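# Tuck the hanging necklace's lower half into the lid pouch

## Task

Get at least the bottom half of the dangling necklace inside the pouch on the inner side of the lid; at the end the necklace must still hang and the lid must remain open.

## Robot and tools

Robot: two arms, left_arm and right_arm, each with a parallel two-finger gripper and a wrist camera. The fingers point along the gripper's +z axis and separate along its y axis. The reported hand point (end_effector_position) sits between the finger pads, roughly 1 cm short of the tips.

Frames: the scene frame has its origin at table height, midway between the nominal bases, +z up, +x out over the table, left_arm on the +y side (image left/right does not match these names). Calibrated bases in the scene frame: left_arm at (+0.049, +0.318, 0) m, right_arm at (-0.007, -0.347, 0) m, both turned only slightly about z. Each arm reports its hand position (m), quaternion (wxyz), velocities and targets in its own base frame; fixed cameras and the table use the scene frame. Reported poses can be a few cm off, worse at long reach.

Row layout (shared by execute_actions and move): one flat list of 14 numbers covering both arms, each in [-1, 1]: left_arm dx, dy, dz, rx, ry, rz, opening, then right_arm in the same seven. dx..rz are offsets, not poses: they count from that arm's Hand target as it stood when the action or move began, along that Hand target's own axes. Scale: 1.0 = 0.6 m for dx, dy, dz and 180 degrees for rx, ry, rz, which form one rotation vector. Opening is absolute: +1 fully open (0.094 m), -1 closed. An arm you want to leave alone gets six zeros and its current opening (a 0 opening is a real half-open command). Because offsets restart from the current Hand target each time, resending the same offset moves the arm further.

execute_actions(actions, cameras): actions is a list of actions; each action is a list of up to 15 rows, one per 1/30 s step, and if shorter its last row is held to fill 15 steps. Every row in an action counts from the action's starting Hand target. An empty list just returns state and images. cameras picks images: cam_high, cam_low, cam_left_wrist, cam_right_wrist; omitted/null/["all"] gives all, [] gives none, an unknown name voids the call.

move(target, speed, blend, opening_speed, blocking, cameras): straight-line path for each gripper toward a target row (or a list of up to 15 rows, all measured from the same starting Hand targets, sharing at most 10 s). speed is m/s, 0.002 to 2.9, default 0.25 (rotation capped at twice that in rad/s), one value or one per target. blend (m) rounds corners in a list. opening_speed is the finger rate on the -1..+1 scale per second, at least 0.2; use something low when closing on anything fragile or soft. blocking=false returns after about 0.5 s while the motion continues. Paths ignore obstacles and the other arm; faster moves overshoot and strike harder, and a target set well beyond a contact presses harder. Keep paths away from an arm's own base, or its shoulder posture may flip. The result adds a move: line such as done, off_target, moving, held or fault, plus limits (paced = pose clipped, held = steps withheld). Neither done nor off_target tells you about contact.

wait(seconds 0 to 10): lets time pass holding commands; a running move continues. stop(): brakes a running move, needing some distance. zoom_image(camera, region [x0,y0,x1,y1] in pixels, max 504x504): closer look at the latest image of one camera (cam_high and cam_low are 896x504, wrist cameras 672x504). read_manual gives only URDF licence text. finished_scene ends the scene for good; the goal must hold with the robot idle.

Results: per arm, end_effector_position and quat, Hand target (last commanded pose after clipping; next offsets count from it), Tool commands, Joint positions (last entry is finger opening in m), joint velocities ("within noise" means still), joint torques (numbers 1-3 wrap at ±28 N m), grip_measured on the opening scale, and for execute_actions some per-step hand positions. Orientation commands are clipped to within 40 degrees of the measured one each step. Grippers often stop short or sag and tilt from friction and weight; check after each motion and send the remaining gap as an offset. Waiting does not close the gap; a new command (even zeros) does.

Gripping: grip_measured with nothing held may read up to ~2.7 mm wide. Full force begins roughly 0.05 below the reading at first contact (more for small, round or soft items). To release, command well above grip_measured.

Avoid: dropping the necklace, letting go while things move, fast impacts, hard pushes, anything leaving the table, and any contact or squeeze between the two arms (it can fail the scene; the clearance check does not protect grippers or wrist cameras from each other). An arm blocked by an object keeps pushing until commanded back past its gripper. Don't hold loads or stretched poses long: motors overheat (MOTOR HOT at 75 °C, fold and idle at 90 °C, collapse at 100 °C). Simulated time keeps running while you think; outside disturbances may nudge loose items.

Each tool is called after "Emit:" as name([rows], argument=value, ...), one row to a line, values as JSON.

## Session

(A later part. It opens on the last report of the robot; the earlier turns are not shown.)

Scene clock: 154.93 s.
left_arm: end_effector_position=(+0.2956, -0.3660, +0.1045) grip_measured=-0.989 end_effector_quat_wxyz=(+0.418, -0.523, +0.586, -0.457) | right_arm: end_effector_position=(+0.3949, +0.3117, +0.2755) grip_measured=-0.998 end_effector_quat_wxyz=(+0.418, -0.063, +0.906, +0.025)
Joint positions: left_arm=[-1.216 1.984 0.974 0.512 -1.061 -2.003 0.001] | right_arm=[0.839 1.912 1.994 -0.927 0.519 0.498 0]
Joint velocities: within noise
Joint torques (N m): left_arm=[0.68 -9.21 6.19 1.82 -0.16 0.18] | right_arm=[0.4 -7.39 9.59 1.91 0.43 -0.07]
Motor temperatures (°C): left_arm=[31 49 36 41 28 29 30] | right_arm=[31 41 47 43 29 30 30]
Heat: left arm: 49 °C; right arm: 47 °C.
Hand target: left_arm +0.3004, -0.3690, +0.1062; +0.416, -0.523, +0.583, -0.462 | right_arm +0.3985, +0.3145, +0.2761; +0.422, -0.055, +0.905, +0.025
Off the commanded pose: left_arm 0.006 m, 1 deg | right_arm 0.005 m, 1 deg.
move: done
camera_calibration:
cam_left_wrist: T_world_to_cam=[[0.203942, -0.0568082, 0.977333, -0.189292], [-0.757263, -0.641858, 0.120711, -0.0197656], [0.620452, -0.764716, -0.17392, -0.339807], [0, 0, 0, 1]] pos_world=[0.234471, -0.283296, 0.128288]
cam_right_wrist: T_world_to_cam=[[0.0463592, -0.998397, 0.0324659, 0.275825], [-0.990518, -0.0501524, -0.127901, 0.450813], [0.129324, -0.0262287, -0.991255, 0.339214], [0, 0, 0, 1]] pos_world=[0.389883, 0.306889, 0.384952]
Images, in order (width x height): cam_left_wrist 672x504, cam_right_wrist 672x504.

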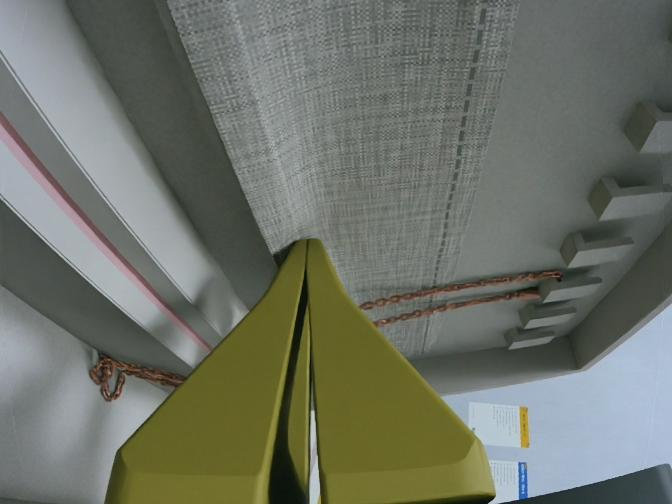

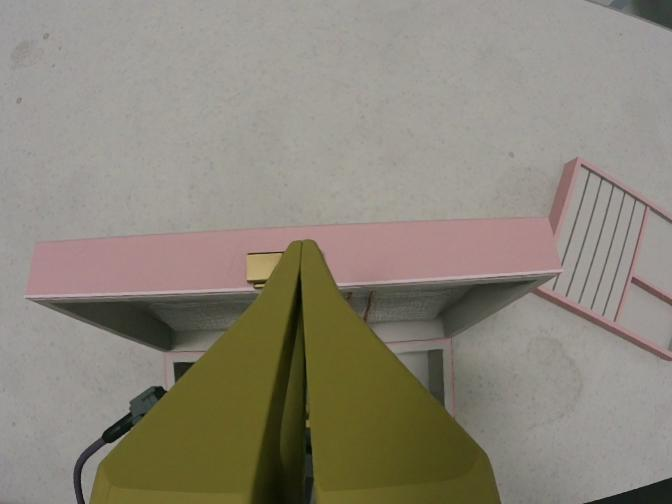

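Emit:
move(target=[0,0,0.0067,0,0,0,-1, 0,0,0,0,0,0,-1], speed=0.05, cameras=["cam_left_wrist","cam_right_wrist"])

Emit:
zoom_image(camera="cam_left_wrist", region=[180, 60, 500, 340])

Scene clock: 155.90 s.
left_arm: end_effector_position=(+0.2976, -0.3665, +0.1030) grip_measured=-0.989 end_effector_quat_wxyz=(+0.417, -0.522, +0.587, -0.458) | right_arm: end_effector_position=(+0.3949, +0.3117, +0.2755) grip_measured=-0.998 end_effector_quat_wxyz=(+0.418, -0.063, +0.906, +0.025)
Joint positions: left_arm=[-1.211 1.99 0.974 0.525 -1.053 -1.995 0.001] | right_arm=[0.839 1.912 1.994 -0.927 0.519 0.498 0]
Joint velocities: within noise
Joint torques (N m): left_arm=[0.94 -8.98 6.5 1.81 -0.19 0.2] | right_arm=[0.42 -7.36 9.62 1.91 0.44 -0.07]
Motor temperatures (°C): left_arm=[31 49 36 41 28 29 30] | right_arm=[31 41 47 43 29 30 30]
Heat: left arm: 49 °C; right arm: 47 °C.
Hand target: left_arm +0.3043, -0.3694, +0.1051; +0.416, -0.523, +0.583, -0.462 | right_arm +0.3985, +0.3145, +0.2761; +0.422, -0.055, +0.905, +0.025
Off the commanded pose: left_arm 0.008 m, 1 deg | right_arm 0.005 m, 1 deg.
move: done
camera_calibration:
cam_left_wrist: T_world_to_cam=[[0.204067, -0.0579402, 0.977241, -0.188767], [-0.75958, -0.639112, 0.120723, -0.0166526], [0.617572, -0.766928, -0.174432, -0.341646], [0, 0, 0, 1]] pos_world=[0.236863, -0.283598, 0.126887]
cam_right_wrist: T_world_to_cam=[[0.0463592, -0.998397, 0.0324659, 0.275825], [-0.990518, -0.0501524, -0.127901, 0.450813], [0.129324, -0.0262287, -0.991255, 0.339214], [0, 0, 0, 1]] pos_world=[0.389883, 0.306889, 0.384952]
Images, in order (width x height): cam_left_wrist 672x504, cam_right_wrist 672x504.

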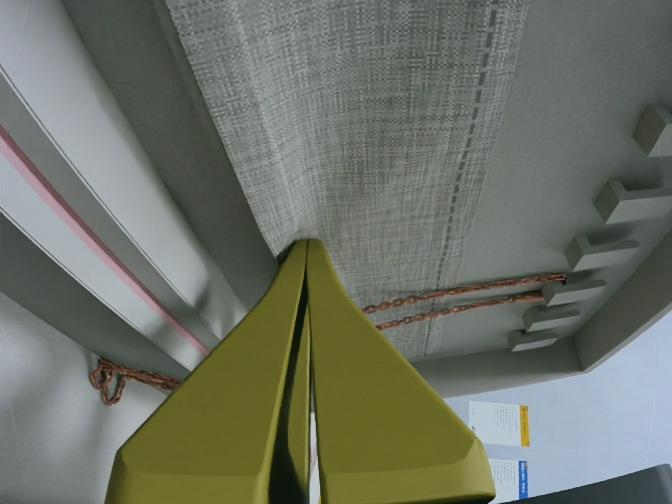

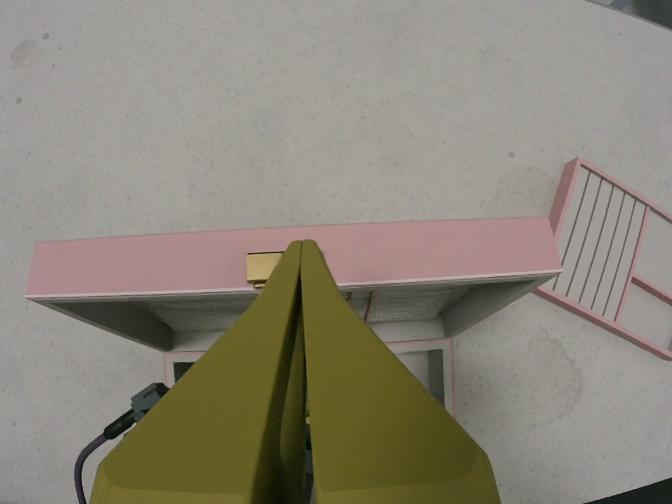

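Scaled by 1.575 from the camera's 672x504 image, which has a finer 960x720 frame.

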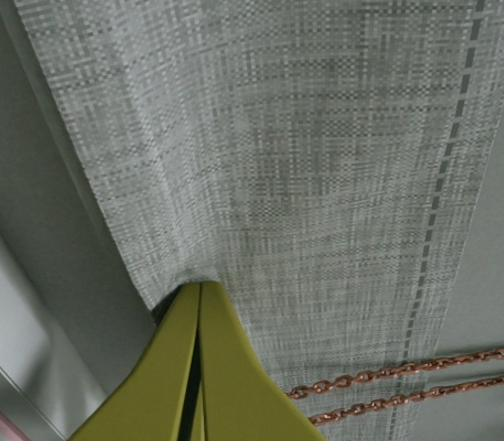

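Emit:
move([
  [0,0,-0.1167,0,0,0,-1, 0,0,0,0,0,0,-1],
  [0,-0.02,-0.1167,0,0,0.5,-1, 0,0,0,0,0,0,-1],
  [0.0023,-0.0568,-0.0617,-0.0819,0.0059,0.9849,-1, 0,0,0,0,0,0,-1],
], speed=[0.12, 0.4, 0.4], blend=[0.02, 0.02, 0], cameras=["cam_left_wrist","cam_right_wrist"])

Scene clock: 164.43 s.
left_arm: end_effector_position=(+0.2718, -0.3678, +0.1434) grip_measured=-0.989 end_effector_quat_wxyz=(+0.417, +0.547, +0.571, +0.448) | right_arm: end_effector_position=(+0.3949, +0.3117, +0.2755) grip_measured=-0.998 end_effector_quat_wxyz=(+0.418, -0.063, +0.906, +0.025)
Joint positions: left_arm=[-1.298 1.959 1.249 -0.17 -1.24 0.732 0.001] | right_arm=[0.839 1.912 1.994 -0.927 0.519 0.498 0]
Joint velocities: within noise
Joint torques (N m): left_arm=[0.5 -10.47 6.43 1.6 -0.44 0.1] | right_arm=[0.39 -7.39 9.59 1.91 0.43 -0.07]
Motor temperatures (°C): left_arm=[31 49 37 41 28 29 30] | right_arm=[31 41 46 43 29 30 30]
Heat: left arm: 49 °C; right arm: 46 °C.
Hand target: left_arm +0.2759, -0.3678, +0.1467; +0.421, +0.539, +0.573, +0.452 | right_arm +0.3985, +0.3145, +0.2761; +0.422, -0.055, +0.905, +0.025
Off the commanded pose: left_arm 0.005 m, 1 deg | right_arm 0.005 m, 1 deg.
move: done
camera_calibration:
cam_left_wrist: T_world_to_cam=[[-0.276242, 0.0238527, -0.960792, 0.215499], [-0.703785, 0.675774, 0.219125, 0.412377], [0.654505, 0.736723, -0.16989, 0.222662], [0, 0, 0, 1]] pos_world=[0.204022, -0.447854, 0.154516]
cam_right_wrist: T_world_to_cam=[[0.0463592, -0.998397, 0.0324659, 0.275825], [-0.990518, -0.0501524, -0.127901, 0.450813], [0.129324, -0.0262287, -0.991255, 0.339214], [0, 0, 0, 1]] pos_world=[0.389883, 0.306889, 0.384952]
Images, in order (width x height): cam_left_wrist 672x504, cam_right_wrist 672x504.

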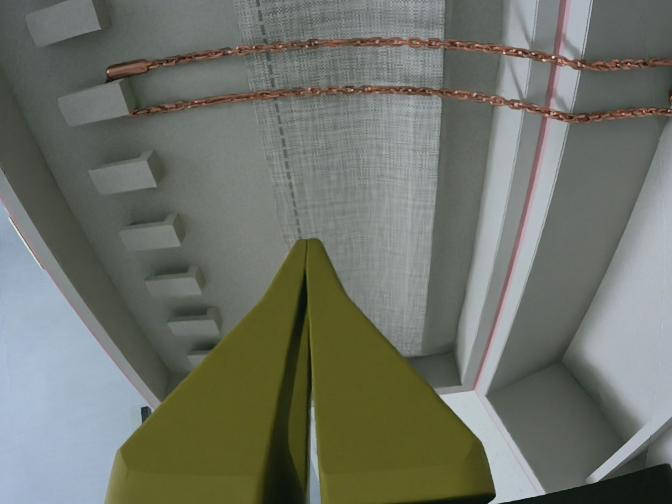

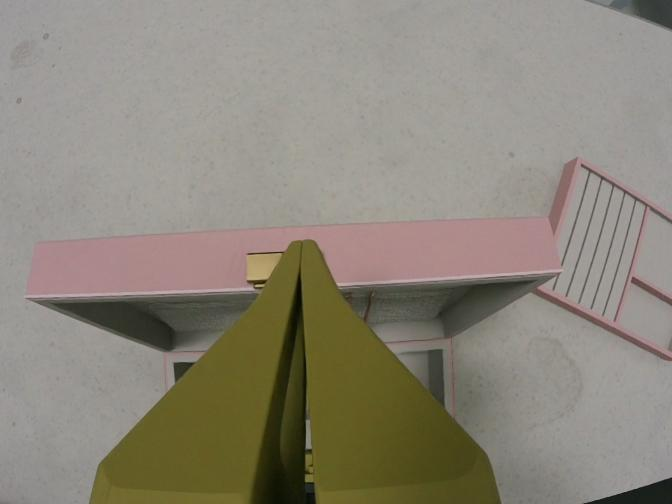

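Emit:
move([
  [0,0,0,0,0,0,-1, -0.0192,-0.03,-0.0161,0,0,0,-1],
  [0,0.0067,0,0,0,0,-0.447, -0.0192,-0.1417,-0.0161,0,0,0,-1],
], speed=0.15, blend=[0.01,0], cameras=["cam_left_wrist","cam_right_wrist"])

Scene clock: 167.03 s.
left_arm: end_effector_position=(+0.2719, -0.3679, +0.1436) grip_measured=-0.449 end_effector_quat_wxyz=(+0.415, +0.549, +0.569, +0.450) | right_arm: end_effector_position=(+0.4127, +0.2311, +0.2841) grip_measured=-0.998 end_effector_quat_wxyz=(+0.416, -0.050, +0.908, +0.018)
Joint positions: left_arm=[-1.298 1.959 1.249 -0.169 -1.24 0.742 0.026] | right_arm=[0.657 1.742 1.805 -0.857 0.413 0.376 0]
Joint velocities: within noise
Joint torques (N m): left_arm=[0.69 -11.07 6.78 1.53 -0.49 0.11] | right_arm=[0.31 -9.37 6.68 2.05 0.18 -0.33]
Motor temperatures (°C): left_arm=[31 49 37 41 28 29 30] | right_arm=[31 41 46 43 29 30 30]
Heat: left arm: 49 °C; right arm: 46 °C.
Hand target: left_arm +0.2769, -0.3678, +0.1506; +0.421, +0.539, +0.573, +0.452 | right_arm +0.4088, +0.2302, +0.2913; +0.422, -0.055, +0.905, +0.025
Off the commanded pose: left_arm 0.009 m, 1 deg | right_arm 0.008 m, 1 deg.
move: done
camera_calibration:
cam_left_wrist: T_world_to_cam=[[-0.275898, 0.031606, -0.960667, 0.218486], [-0.702337, 0.675703, 0.223938, 0.41132], [0.656204, 0.736496, -0.164227, 0.221331], [0, 0, 0, 1]] pos_world=[0.203927, -0.447845, 0.154131]
cam_right_wrist: T_world_to_cam=[[0.0168938, -0.999324, 0.0326548, 0.206623], [-0.992275, -0.0207711, -0.122304, 0.457906], [0.122899, -0.0303363, -0.991955, 0.347094], [0, 0, 0, 1]] pos_world=[0.408221, 0.226524, 0.393558]
Images, in order (width x height): cam_left_wrist 672x504, cam_right_wrist 672x504.

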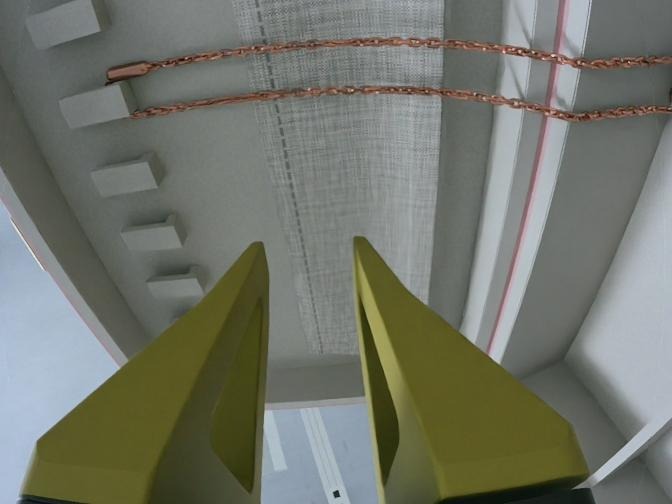

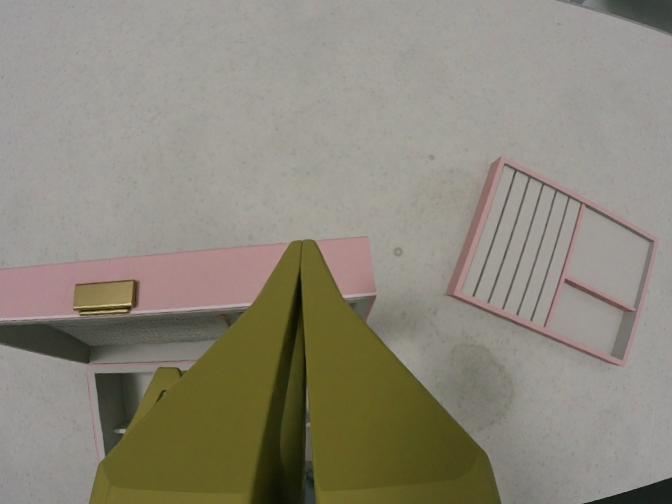

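Emit:
move(target=[0,0.0067,0,0,0,0,-0.447, 0,0,0,0,0,0,-1], speed=0.1, cameras=["cam_left_wrist","cam_right_wrist"])

Emit:
zoom_image(camera="cam_right_wrist", region=[0, 260, 300, 460])

Scene clock: 167.87 s.
left_arm: end_effector_position=(+0.2737, -0.3665, +0.1436) grip_measured=-0.449 end_effector_quat_wxyz=(+0.413, +0.549, +0.569, +0.452) | right_arm: end_effector_position=(+0.4128, +0.2311, +0.2842) grip_measured=-0.998 end_effector_quat_wxyz=(+0.416, -0.050, +0.908, +0.018)
Joint positions: left_arm=[-1.293 1.959 1.249 -0.169 -1.24 0.747 0.026] | right_arm=[0.657 1.742 1.805 -0.857 0.413 0.376 0]
Joint velocities: within noise
Joint torques (N m): left_arm=[0.4 -11.62 7.25 1.47 -0.41 0.05] | right_arm=[0.31 -9.35 6.69 2.06 0.18 -0.33]
Motor temperatures (°C): left_arm=[31 49 37 41 28 29 30] | right_arm=[31 41 46 43 29 30 30]
Heat: left arm: 49 °C; right arm: 46 °C.
Hand target: left_arm +0.2780, -0.3677, +0.1545; +0.421, +0.539, +0.573, +0.452 | right_arm +0.4088, +0.2302, +0.2913; +0.422, -0.055, +0.905, +0.025
Off the commanded pose: left_arm 0.012 m, 2 deg | right_arm 0.008 m, 1 deg.
move: off_target (left_arm)
camera_calibration:
cam_left_wrist: T_world_to_cam=[[-0.276325, 0.0351829, -0.96042, 0.220305], [-0.704781, 0.671995, 0.227391, 0.410512], [0.653398, 0.73972, -0.160893, 0.220659], [0, 0, 0, 1]] pos_world=[0.206019, -0.446839, 0.153741]
cam_right_wrist: T_world_to_cam=[[0.0169083, -0.99933, 0.0324608, 0.206693], [-0.992238, -0.0207708, -0.122604, 0.458008], [0.123196, -0.0301358, -0.991925, 0.346916], [0, 0, 0, 1]] pos_world=[0.40822, 0.226523, 0.393558]
Images, in order (width x height): cam_left_wrist 672x504, cam_right_wrist 672x504.

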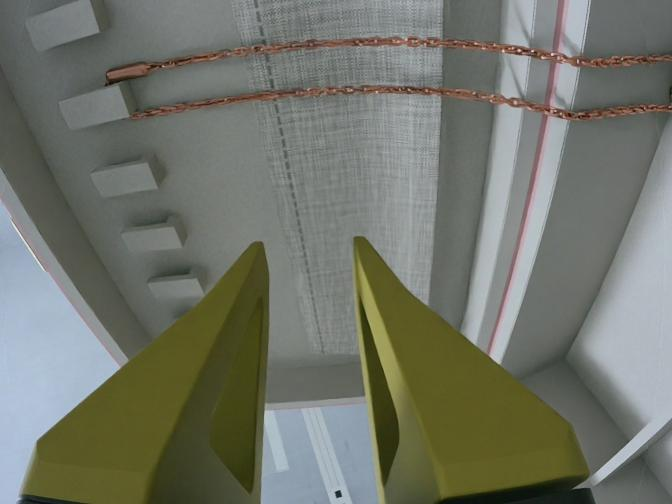

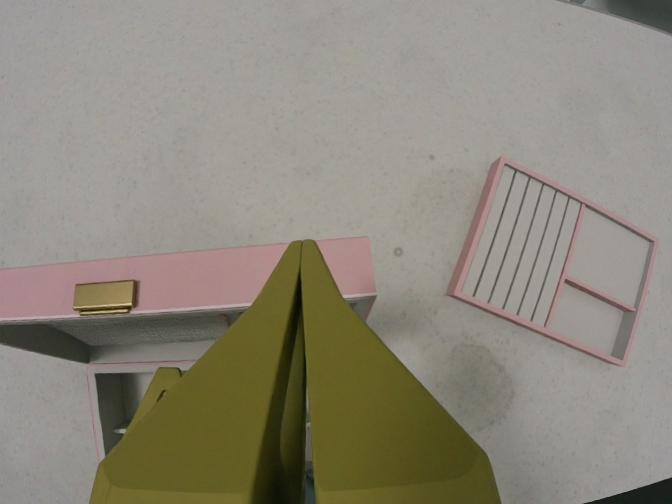

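Scaled by 1.680 from the camera's 672x504 image, which has a finer 960x720 frame.

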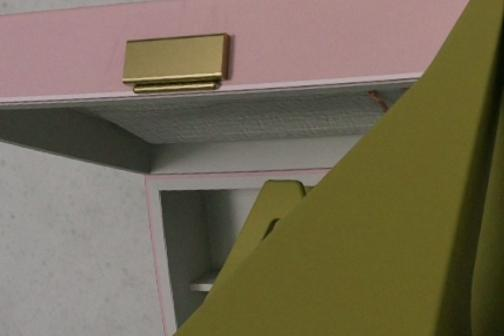

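Emit:
move(target=[0,0.008,0.0435,0,0,0,-0.447, 0,0,0,0,0,0,-1], speed=0.1, cameras=["cam_left_wrist","cam_right_wrist"])

Emit:
zoom_image(camera="cam_right_wrist", region=[0, 260, 300, 460])

Scene clock: 169.40 s.
left_arm: end_effector_position=(+0.3024, -0.3636, +0.1527) grip_measured=-0.449 end_effector_quat_wxyz=(+0.417, +0.540, +0.573, +0.455) | right_arm: end_effector_position=(+0.4127, +0.2312, +0.2841) grip_measured=-0.998 end_effector_quat_wxyz=(+0.416, -0.050, +0.908, +0.019)
Joint positions: left_arm=[-1.224 1.959 1.249 -0.027 -1.207 0.88 0.026] | right_arm=[0.657 1.742 1.805 -0.857 0.412 0.376 0]
Joint velocities: within noise
Joint torques (N m): left_arm=[0.16 -10.55 6.06 1.74 -0.28 0.06] | right_arm=[0.31 -9.35 6.69 2.06 0.19 -0.33]
Motor temperatures (°C): left_arm=[31 50 37 41 28 29 30] | right_arm=[31 41 46 43 29 30 30]
Heat: left arm: 50 °C; right arm: 46 °C.
Hand target: left_arm +0.3043, -0.3660, +0.1529; +0.421, +0.539, +0.573, +0.452 | right_arm +0.4088, +0.2302, +0.2913; +0.422, -0.055, +0.905, +0.025
Off the commanded pose: left_arm 0.003 m, 1 deg | right_arm 0.008 m, 1 deg.
move: done
camera_calibration:
cam_left_wrist: T_world_to_cam=[[-0.265032, 0.0195298, -0.964042, 0.228307], [-0.716565, 0.66501, 0.210468, 0.430287], [0.645207, 0.746579, -0.162254, 0.206341], [0, 0, 0, 1]] pos_world=[0.235705, -0.444654, 0.163015]
cam_right_wrist: T_world_to_cam=[[0.0172342, -0.99933, 0.0322898, 0.206626], [-0.992257, -0.0210673, -0.122403, 0.458005], [0.123002, -0.0299302, -0.991955, 0.34696], [0, 0, 0, 1]] pos_world=[0.408221, 0.226522, 0.393558]
Images, in order (width x height): cam_left_wrist 672x504, cam_right_wrist 672x504.

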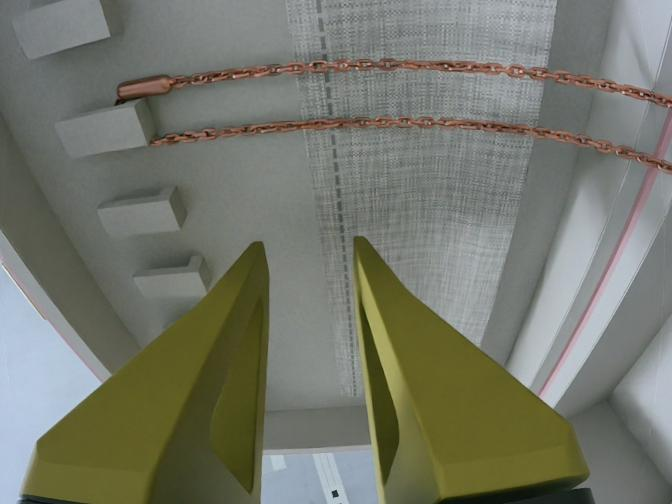

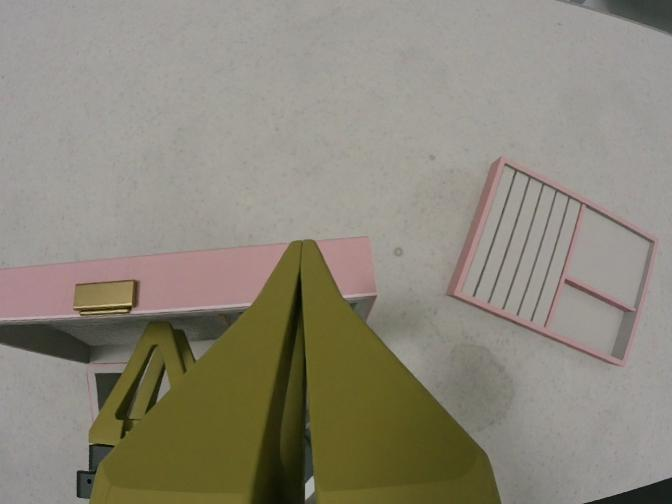

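Scaled by 1.680 from the camera's 672x504 image, which has a finer 960x720 frame.

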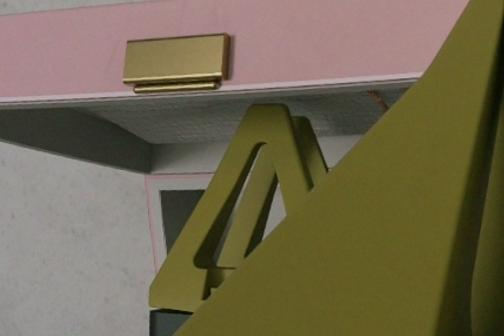

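Emit:
move(target=[0,-0.0133,0,0,0,0,-0.447, 0,0,0,0,0,0,-1], speed=0.06, cameras=["cam_left_wrist"])

Scene clock: 170.70 s.
left_arm: end_effector_position=(+0.3027, -0.3645, +0.1496) grip_measured=-0.449 end_effector_quat_wxyz=(+0.419, +0.539, +0.573, +0.453) | right_arm: end_effector_position=(+0.4127, +0.2312, +0.2841) grip_measured=-0.998 end_effector_quat_wxyz=(+0.416, -0.050, +0.908, +0.019)
Joint positions: left_arm=[-1.224 1.966 1.243 -0.009 -1.207 0.881 0.026] | right_arm=[0.657 1.742 1.805 -0.857 0.412 0.376 0]
Joint velocities: within noise
Joint torques (N m): left_arm=[-0.72 -10.21 5.39 1.82 -0.29 -0.03] | right_arm=[0.34 -9.36 6.71 2.06 0.19 -0.33]
Motor temperatures (°C): left_arm=[31 50 37 42 28 29 30] | right_arm=[31 42 46 43 29 30 30]
Heat: left arm: 50 °C; right arm: 46 °C.
Hand target: left_arm +0.3024, -0.3661, +0.1453; +0.421, +0.539, +0.573, +0.452 | right_arm +0.4088, +0.2302, +0.2913; +0.422, -0.055, +0.905, +0.025
Off the commanded pose: left_arm 0.005 m, 0 deg | right_arm 0.008 m, 1 deg.
move: done
camera_calibration:
cam_left_wrist: T_world_to_cam=[[-0.26344, 0.0147133, -0.964563, 0.22323], [-0.716671, 0.666324, 0.2059, 0.432902], [0.645742, 0.745517, -0.164992, 0.206195], [0, 0, 0, 1]] pos_world=[0.235907, -0.44546, 0.160205]
Images, in order (width x height): cam_left_wrist 672x504.

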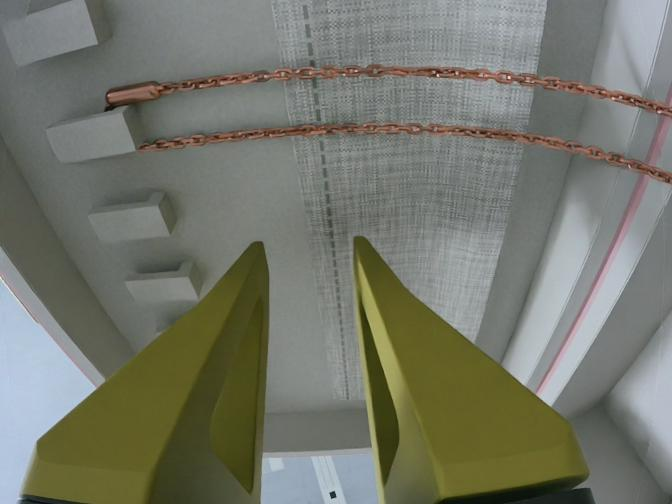

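Emit:
move(target=[0,-0.0133,0,0,0,0,-0.447, 0,0,0,0,0,0,-1], speed=0.06, cameras=["cam_left_wrist"])

Scene clock: 171.83 s.
left_arm: end_effector_position=(+0.3024, -0.3637, +0.1411) grip_measured=-0.449 end_effector_quat_wxyz=(+0.416, +0.541, +0.572, +0.455) | right_arm: end_effector_position=(+0.4127, +0.2312, +0.2841) grip_measured=-0.998 end_effector_quat_wxyz=(+0.416, -0.050, +0.908, +0.019)
Joint positions: left_arm=[-1.224 1.98 1.229 0.01 -1.207 0.881 0.026] | right_arm=[0.657 1.742 1.805 -0.857 0.412 0.376 0]
Joint velocities: within noise
Joint torques (N m): left_arm=[-0.77 -10.19 5.14 1.76 -0.34 -0.1] | right_arm=[0.32 -9.37 6.71 2.06 0.19 -0.33]
Motor temperatures (°C): left_arm=[31 50 37 42 28 29 30] | right_arm=[31 42 46 43 29 30 30]
Heat: left arm: 50 °C; right arm: 46 °C.
Hand target: left_arm +0.3005, -0.3662, +0.1375; +0.421, +0.539, +0.573, +0.452 | right_arm +0.4088, +0.2302, +0.2913; +0.422, -0.055, +0.905, +0.025
Off the commanded pose: left_arm 0.005 m, 1 deg | right_arm 0.008 m, 1 deg.
move: done
camera_calibration:
cam_left_wrist: T_world_to_cam=[[-0.266389, 0.0230769, -0.963589, 0.218865], [-0.715982, 0.664558, 0.213852, 0.431961], [0.645296, 0.74688, -0.160509, 0.204364], [0, 0, 0, 1]] pos_world=[0.235704, -0.444749, 0.151323]
Images, in order (width x height): cam_left_wrist 672x504.

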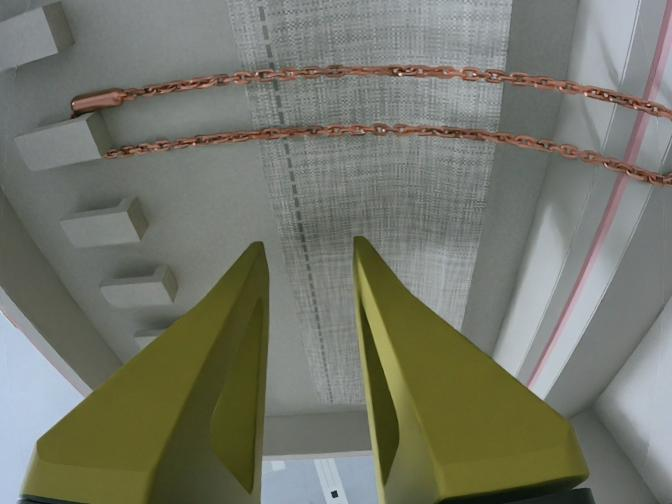

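Emit:
move(target=[0,0,0.0133,0,0,0,-0.447, 0,0,0,0,0,0,-1], speed=0.05, cameras=["cam_left_wrist","cam_right_wrist"])

Emit:
zoom_image(camera="cam_left_wrist", region=[200, 160, 440, 340])

Scene clock: 173.03 s.
left_arm: end_effector_position=(+0.3054, -0.3672, +0.1413) grip_measured=-0.449 end_effector_quat_wxyz=(+0.424, +0.537, +0.574, +0.450) | right_arm: end_effector_position=(+0.4127, +0.2312, +0.2841) grip_measured=-0.998 end_effector_quat_wxyz=(+0.416, -0.050, +0.908, +0.018)
Joint positions: left_arm=[-1.219 1.989 1.229 0.054 -1.2 0.897 0.026] | right_arm=[0.657 1.742 1.805 -0.857 0.412 0.376 0]
Joint velocities: within noise
Joint torques (N m): left_arm=[0.47 -10.09 4.9 1.83 -0.3 0.07] | right_arm=[0.35 -9.36 6.71 2.07 0.19 -0.32]
Motor temperatures (°C): left_arm=[31 50 37 42 28 29 30] | right_arm=[31 42 46 43 29 30 30]
Heat: left arm: 50 °C; right arm: 46 °C.
Hand target: left_arm +0.3082, -0.3658, +0.1355; +0.421, +0.539, +0.573, +0.452 | right_arm +0.4088, +0.2301, +0.2913; +0.422, -0.055, +0.905, +0.025
Off the commanded pose: left_arm 0.007 m, 0 deg | right_arm 0.008 m, 1 deg.
move: done
camera_calibration:
cam_left_wrist: T_world_to_cam=[[-0.259624, 0.00513997, -0.965696, 0.211498], [-0.714546, 0.671665, 0.195678, 0.441116], [0.64963, 0.740837, -0.170708, 0.203018], [0, 0, 0, 1]] pos_world=[0.238221, -0.447773, 0.152583]
cam_right_wrist: T_world_to_cam=[[0.0174095, -0.99932, 0.0325087, 0.206467], [-0.992254, -0.021268, -0.122394, 0.458045], [0.123003, -0.030126, -0.991949, 0.347002], [0, 0, 0, 1]] pos_world=[0.40822, 0.226522, 0.393558]
Images, in order (width x height): cam_left_wrist 672x504, cam_right_wrist 672x504.

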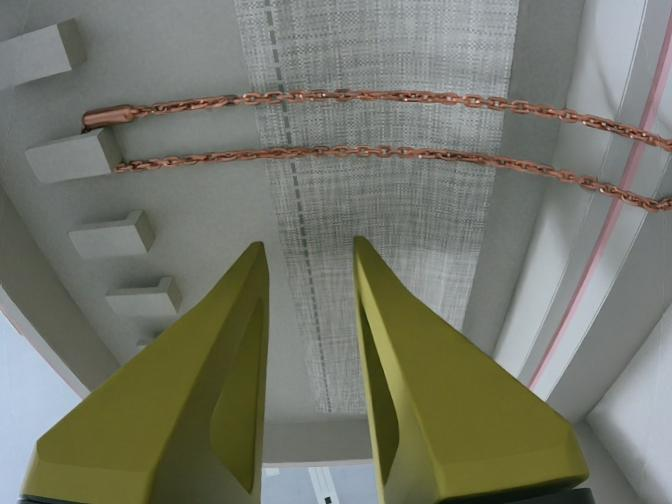

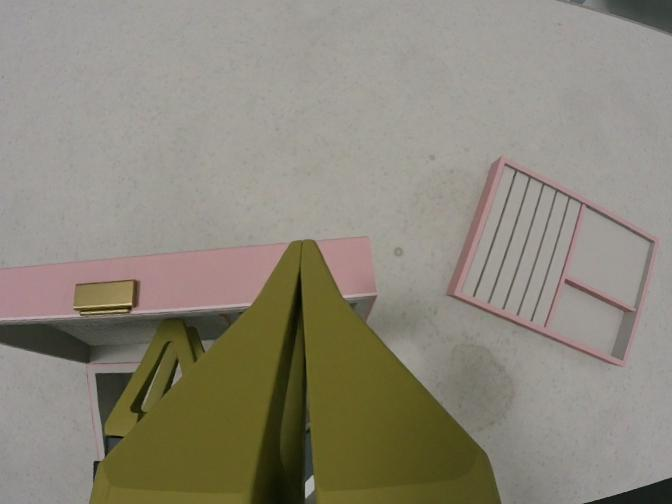

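Scaled by 2.100 from the camera's 672x504 image, which has a finer 960x720 frame.

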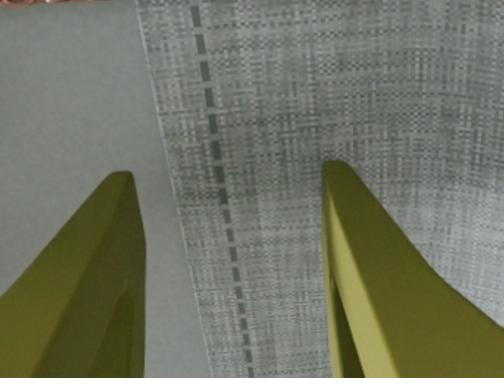

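Emit:
move(target=[0,0,0.0083,0,0,0,-0.447, 0,0,0,0,0,0,-1], speed=0.05, cameras=["cam_left_wrist","cam_right_wrist"])

Emit:
zoom_image(camera="cam_left_wrist", region=[200, 160, 440, 340])

Scene clock: 174.03 s.
left_arm: end_effector_position=(+0.3092, -0.3672, +0.1420) grip_measured=-0.449 end_effector_quat_wxyz=(+0.425, +0.536, +0.574, +0.451) | right_arm: end_effector_position=(+0.4127, +0.2312, +0.2841) grip_measured=-0.998 end_effector_quat_wxyz=(+0.416, -0.050, +0.908, +0.019)
Joint positions: left_arm=[-1.21 1.991 1.229 0.076 -1.194 0.916 0.026] | right_arm=[0.657 1.742 1.805 -0.857 0.412 0.376 0]
Joint velocities: within noise
Joint torques (N m): left_arm=[0.72 -10.04 4.88 1.86 -0.2 0.07] | right_arm=[0.31 -9.35 6.69 2.06 0.19 -0.33]
Motor temperatures (°C): left_arm=[31 50 37 42 28 29 30] | right_arm=[31 42 46 43 29 30 30]
Heat: left arm: 50 °C; right arm: 46 °C.
Hand target: left_arm +0.3131, -0.3653, +0.1343; +0.421, +0.539, +0.573, +0.452 | right_arm +0.4088, +0.2302, +0.2913; +0.422, -0.055, +0.905, +0.025
Off the commanded pose: left_arm 0.009 m, 1 deg | right_arm 0.008 m, 1 deg.
move: done
camera_calibration:
cam_left_wrist: T_world_to_cam=[[-0.257808, 0.00456481, -0.966185, 0.212441], [-0.714568, 0.672174, 0.193845, 0.444164], [0.650329, 0.740379, -0.17003, 0.200099], [0, 0, 0, 1]] pos_world=[0.242024, -0.447674, 0.153181]
cam_right_wrist: T_world_to_cam=[[0.0177343, -0.99932, 0.0323393, 0.2065], [-0.99226, -0.0215666, -0.122293, 0.458078], [0.122907, -0.0299202, -0.991967, 0.347004], [0, 0, 0, 1]] pos_world=[0.408221, 0.226621, 0.393559]
Images, in order (width x height): cam_left_wrist 672x504, cam_right_wrist 672x504.

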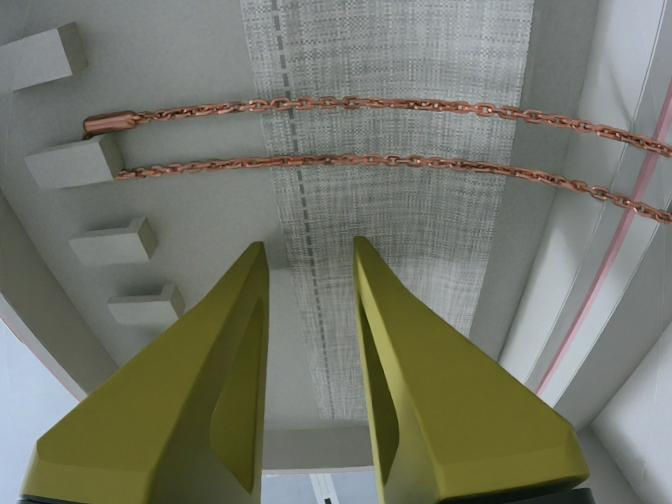

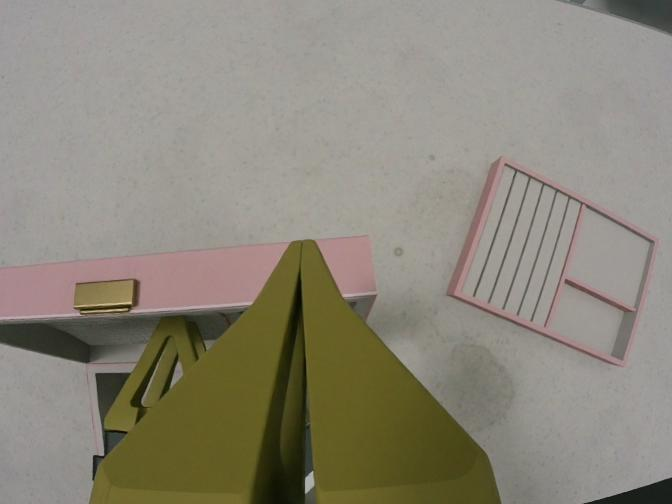

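Scaled by 2.100 from the camera's 672x504 image, which has a finer 960x720 frame.

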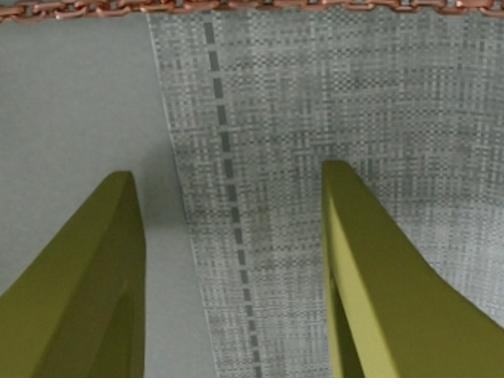

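Emit:
move(target=[0,-0.003,0.0067,0,0,0,-0.447, 0,0,0,0,0,0,-1], speed=0.05, cameras=["cam_left_wrist","cam_right_wrist"])

Emit:
zoom_image(camera="cam_left_wrist", region=[200, 160, 440, 340])

Scene clock: 175.13 s.
left_arm: end_effector_position=(+0.3095, -0.3689, +0.1392) grip_measured=-0.449 end_effector_quat_wxyz=(+0.427, +0.538, +0.572, +0.449) | right_arm: end_effector_position=(+0.4127, +0.2312, +0.2841) grip_measured=-0.998 end_effector_quat_wxyz=(+0.416, -0.050, +0.908, +0.019)
Joint positions: left_arm=[-1.21 1.998 1.223 0.103 -1.189 0.93 0.026] | right_arm=[0.657 1.742 1.805 -0.857 0.412 0.376 0]
Joint velocities: within noise
Joint torques (N m): left_arm=[1.59 -9.84 5.09 1.84 -0.2 0.11] | right_arm=[0.29 -9.36 6.71 2.06 0.19 -0.33]
Motor temperatures (°C): left_arm=[31 49 37 42 28 29 30] | right_arm=[31 42 46 43 29 30 30]
Heat: left arm: 49 °C; right arm: 46 °C.
Hand target: left_arm +0.3166, -0.3651, +0.1317; +0.421, +0.539, +0.573, +0.452 | right_arm +0.4088, +0.2302, +0.2913; +0.422, -0.055, +0.905, +0.025
Off the commanded pose: left_arm 0.011 m, 1 deg | right_arm 0.008 m, 1 deg.
move: off_target (left_arm)
camera_calibration:
cam_left_wrist: T_world_to_cam=[[-0.256753, 0.00614542, -0.966457, 0.210163], [-0.709977, 0.677284, 0.192922, 0.446634], [0.655751, 0.735696, -0.169532, 0.197208], [0, 0, 0, 1]] pos_world=[0.24174, -0.448875, 0.150381]
cam_right_wrist: T_world_to_cam=[[0.0177343, -0.99932, 0.0323393, 0.2065], [-0.99226, -0.0215666, -0.122293, 0.458078], [0.122907, -0.0299202, -0.991967, 0.347004], [0, 0, 0, 1]] pos_world=[0.408221, 0.226621, 0.393559]
Images, in order (width x height): cam_left_wrist 672x504, cam_right_wrist 672x504.

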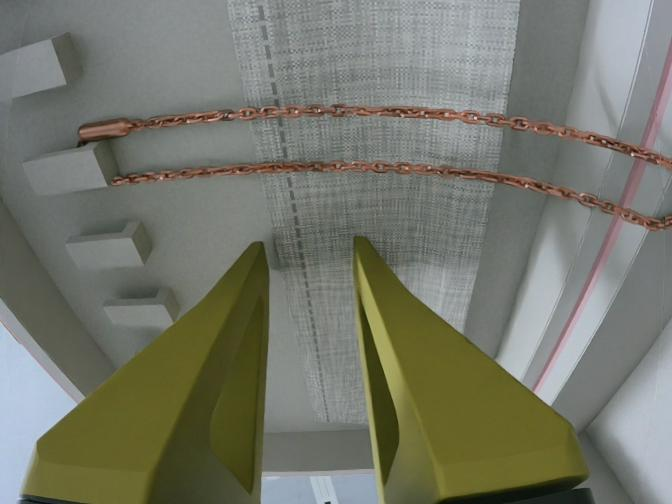

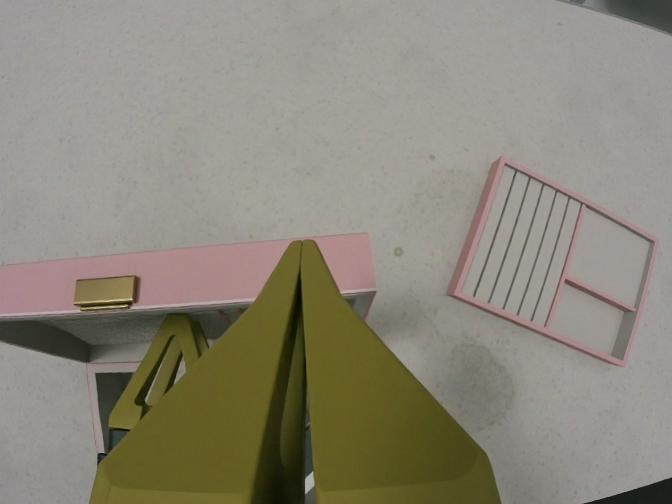

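Scaled by 2.100 from the camera's 672x504 image, which has a finer 960x720 frame.

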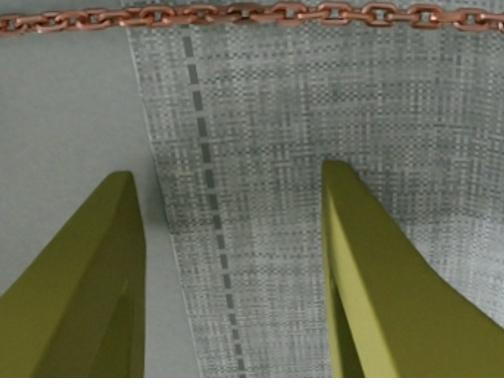

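Emit:
move(target=[0,-0.0167,0.0,0,0,0,-0.447, 0,0,0,0,0,0,-1], speed=0.04, cameras=["cam_left_wrist","cam_right_wrist"])

Emit:
zoom_image(camera="cam_left_wrist", region=[200, 160, 440, 340])

Scene clock: 176.10 s.
left_arm: end_effector_position=(+0.3093, -0.3685, +0.1293) grip_measured=-0.449 end_effector_quat_wxyz=(+0.425, +0.540, +0.571, +0.450) | right_arm: end_effector_position=(+0.4127, +0.2312, +0.2841) grip_measured=-0.998 end_effector_quat_wxyz=(+0.416, -0.050, +0.908, +0.019)
Joint positions: left_arm=[-1.21 2.016 1.207 0.131 -1.188 0.93 0.026] | right_arm=[0.657 1.742 1.805 -0.857 0.412 0.376 0]
Joint velocities: within noise
Joint torques (N m): left_arm=[1.01 -10.04 5.16 1.88 -0.26 -0.05] | right_arm=[0.29 -9.36 6.68 2.06 0.19 -0.33]
Motor temperatures (°C): left_arm=[31 49 37 42 28 29 30] | right_arm=[31 42 46 43 29 30 30]
Heat: left arm: 49 °C; right arm: 46 °C.
Hand target: left_arm +0.3142, -0.3653, +0.1220; +0.421, +0.539, +0.573, +0.452 | right_arm +0.4088, +0.2302, +0.2913; +0.422, -0.055, +0.905, +0.025
Off the commanded pose: left_arm 0.009 m, 1 deg | right_arm 0.008 m, 1 deg.
move: done
camera_calibration:
cam_left_wrist: T_world_to_cam=[[-0.259053, 0.0113163, -0.965797, 0.203043], [-0.709075, 0.676728, 0.198123, 0.447052], [0.655823, 0.736146, -0.167284, 0.195257], [0, 0, 0, 1]] pos_world=[0.241538, -0.448568, 0.140191]
cam_right_wrist: T_world_to_cam=[[0.0177343, -0.99932, 0.0323393, 0.2065], [-0.99226, -0.0215666, -0.122293, 0.458078], [0.122907, -0.0299202, -0.991967, 0.347004], [0, 0, 0, 1]] pos_world=[0.408221, 0.226621, 0.393559]
Images, in order (width x height): cam_left_wrist 672x504, cam_right_wrist 672x504.

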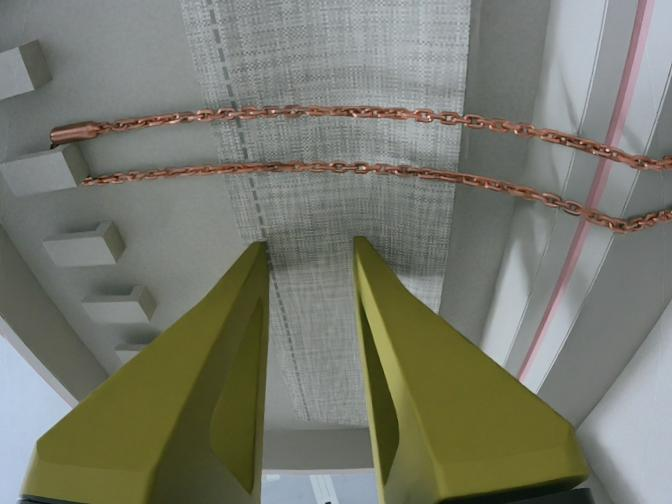

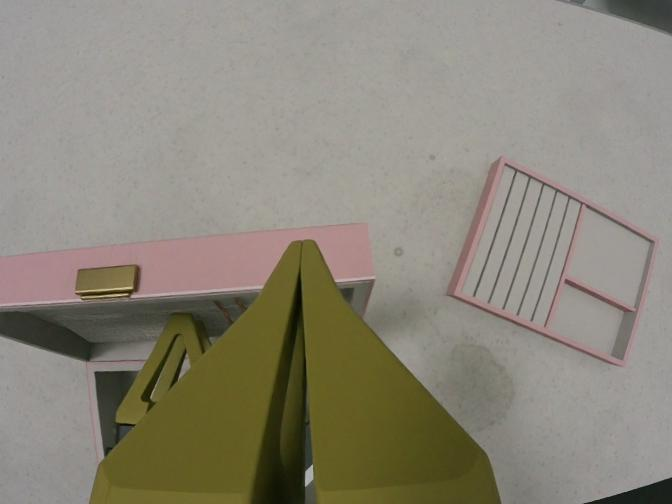

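Scaled by 2.100 from the camera's 672x504 image, which has a finer 960x720 frame.

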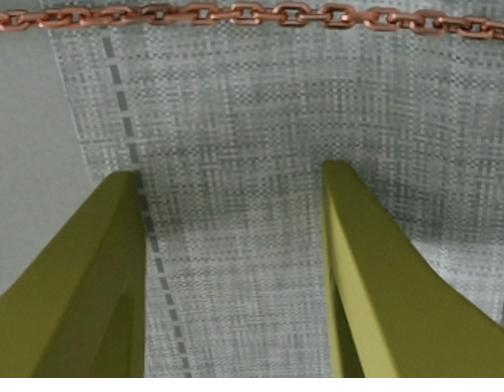

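Emit:
move([
  [0,0,-0.0333,0,0,0,-0.447, 0,0,0,0,0,0,-1],
  [0.003,0.0412,-0.0282,0.0306,0,0,-0.447, 0,0,0,0,0,0,-1],
], speed=0.1, blend=[0.005,0], cameras=["cam_left_wrist","cam_right_wrist"])

Emit:
zoom_image(camera="cam_left_wrist", region=[200, 160, 440, 340])

Scene clock: 178.90 s.
left_arm: end_effector_position=(+0.2997, -0.3599, +0.1270) grip_measured=-0.449 end_effector_quat_wxyz=(+0.372, +0.577, +0.580, +0.438) | right_arm: end_effector_position=(+0.4127, +0.2312, +0.2841) grip_measured=-0.998 end_effector_quat_wxyz=(+0.416, -0.050, +0.908, +0.019)
Joint positions: left_arm=[-1.215 1.989 1.299 -0.244 -1.134 0.764 0.026] | right_arm=[0.657 1.742 1.805 -0.857 0.412 0.376 0]
Joint velocities: within noise
Joint torques (N m): left_arm=[0.4 -14.35 8.44 1.31 -0.31 -0.19] | right_arm=[0.29 -9.36 6.68 2.06 0.19 -0.32]
Motor temperatures (°C): left_arm=[31 50 37 42 28 29 30] | right_arm=[31 42 46 43 29 30 30]
Heat: left arm: 50 °C; right arm: 46 °C.
Hand target: left_arm +0.3035, -0.3644, +0.1501; +0.394, +0.559, +0.594, +0.424 | right_arm +0.4088, +0.2302, +0.2913; +0.422, -0.055, +0.905, +0.025
Off the commanded pose: left_arm 0.024 m, 4 deg | right_arm 0.008 m, 1 deg.
move: off_target (left_arm)
camera_calibration:
cam_left_wrist: T_world_to_cam=[[-0.369143, 0.0730381, -0.926498, 0.248454], [-0.682266, 0.655628, 0.323519, 0.403401], [0.631068, 0.751543, -0.19219, 0.210986], [0, 0, 0, 1]] pos_world=[0.233795, -0.441192, 0.140233]
cam_right_wrist: T_world_to_cam=[[0.0177343, -0.99932, 0.0323393, 0.2065], [-0.99226, -0.0215666, -0.122293, 0.458078], [0.122907, -0.0299202, -0.991967, 0.347004], [0, 0, 0, 1]] pos_world=[0.408221, 0.226621, 0.393559]
Images, in order (width x height): cam_left_wrist 672x504, cam_right_wrist 672x504.

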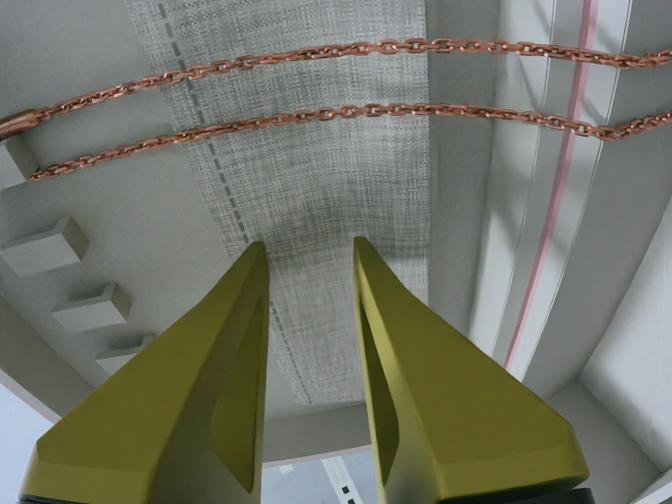

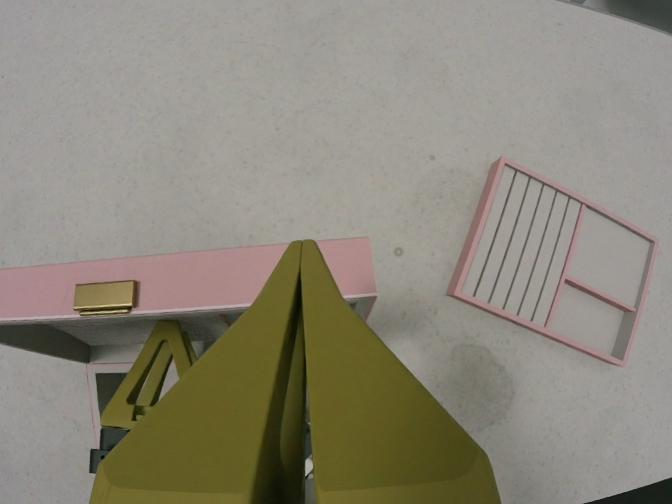

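Scaled by 2.100 from the camera's 672x504 image, which has a finer 960x720 frame.

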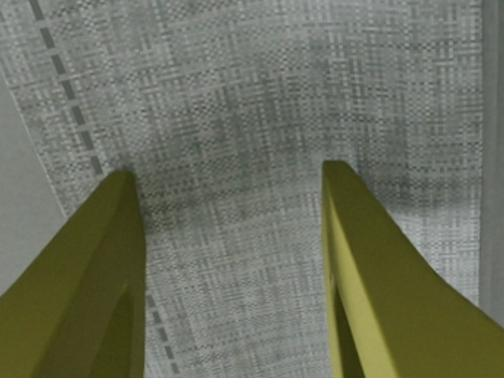

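Emit:
move(target=[0,0.01,0,0,0,0,-0.447, 0,0,0,0,0,0,-1], speed=0.1, cameras=["cam_left_wrist"])

Scene clock: 180.03 s.
left_arm: end_effector_position=(+0.3003, -0.3619, +0.1301) grip_measured=-0.449 end_effector_quat_wxyz=(+0.372, +0.577, +0.581, +0.436) | right_arm: end_effector_position=(+0.4127, +0.2312, +0.2841) grip_measured=-0.998 end_effector_quat_wxyz=(+0.416, -0.050, +0.908, +0.019)
Joint positions: left_arm=[-1.215 1.989 1.314 -0.256 -1.131 0.763 0.026] | right_arm=[0.657 1.742 1.805 -0.857 0.412 0.376 0]
Joint velocities: within noise
Joint torques (N m): left_arm=[0.64 -15.19 8.2 1.29 -0.29 -0.08] | right_arm=[0.31 -9.35 6.69 2.06 0.19 -0.33]
Motor temperatures (°C): left_arm=[31 50 37 42 28 29 30] | right_arm=[31 42 46 43 29 30 30]
Heat: left arm: 50 °C; right arm: 46 °C.
Hand target: left_arm +0.3055, -0.3643, +0.1557; +0.394, +0.559, +0.594, +0.424 | right_arm +0.4088, +0.2302, +0.2913; +0.422, -0.055, +0.905, +0.025
Off the commanded pose: left_arm 0.026 m, 4 deg | right_arm 0.008 m, 1 deg.
move: off_target (left_arm)
camera_calibration:
cam_left_wrist: T_world_to_cam=[[-0.370232, 0.0709838, -0.926223, 0.251277], [-0.680862, 0.657563, 0.32255, 0.404394], [0.631946, 0.750048, -0.195121, 0.212312], [0, 0, 0, 1]] pos_world=[0.234197, -0.442995, 0.143728]
Images, in order (width x height): cam_left_wrist 672x504.

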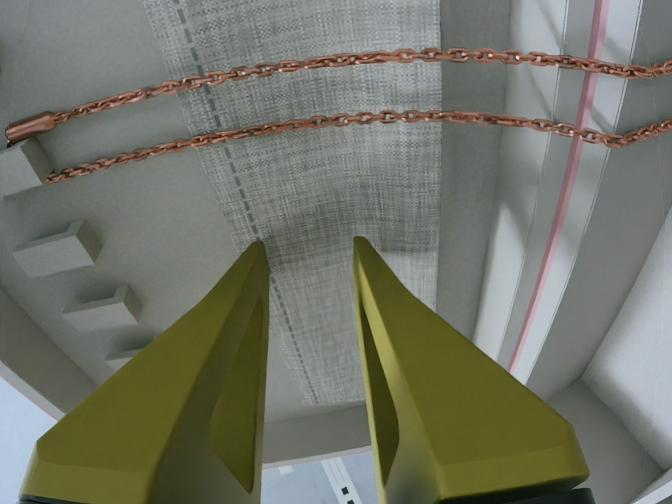

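Emit:
move(target=[0,0.0133,0,0,0,0,-0.447, 0,0,0,0,0,0,-1], speed=0.1, cameras=["cam_left_wrist"])

Scene clock: 181.10 s.
left_arm: end_effector_position=(+0.3035, -0.3620, +0.1371) grip_measured=-0.449 end_effector_quat_wxyz=(+0.374, +0.574, +0.584, +0.435) | right_arm: end_effector_position=(+0.4127, +0.2312, +0.2841) grip_measured=-0.998 end_effector_quat_wxyz=(+0.416, -0.050, +0.908, +0.019)
Joint positions: left_arm=[-1.208 1.983 1.332 -0.273 -1.127 0.763 0.026] | right_arm=[0.657 1.742 1.805 -0.857 0.412 0.376 0]
Joint velocities: within noise
Joint torques (N m): left_arm=[0.64 -15.04 8.38 1.32 -0.27 0.05] | right_arm=[0.31 -9.33 6.71 2.07 0.2 -0.32]
Motor temperatures (°C): left_arm=[31 51 37 42 28 29 29] | right_arm=[31 42 46 44 29 30 30]
Heat: left arm: 51 °C; right arm: 46 °C.
Hand target: left_arm +0.3082, -0.3641, +0.1633; +0.395, +0.559, +0.594, +0.423 | right_arm +0.4088, +0.2302, +0.2913; +0.422, -0.055, +0.905, +0.025
Off the commanded pose: left_arm 0.027 m, 3 deg | right_arm 0.008 m, 1 deg.
move: off_target (left_arm)
camera_calibration:
cam_left_wrist: T_world_to_cam=[[-0.370319, 0.0604785, -0.926934, 0.255213], [-0.684222, 0.657144, 0.31623, 0.406135], [0.628254, 0.751335, -0.201973, 0.214261], [0, 0, 0, 1]] pos_world=[0.237787, -0.443306, 0.151408]
Images, in order (width x height): cam_left_wrist 672x504.

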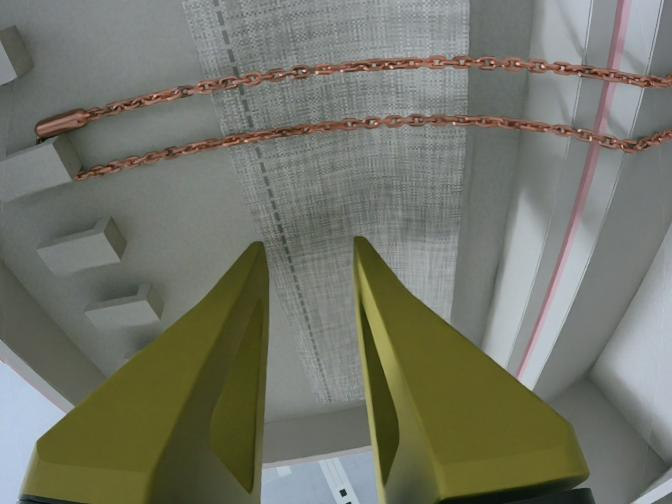

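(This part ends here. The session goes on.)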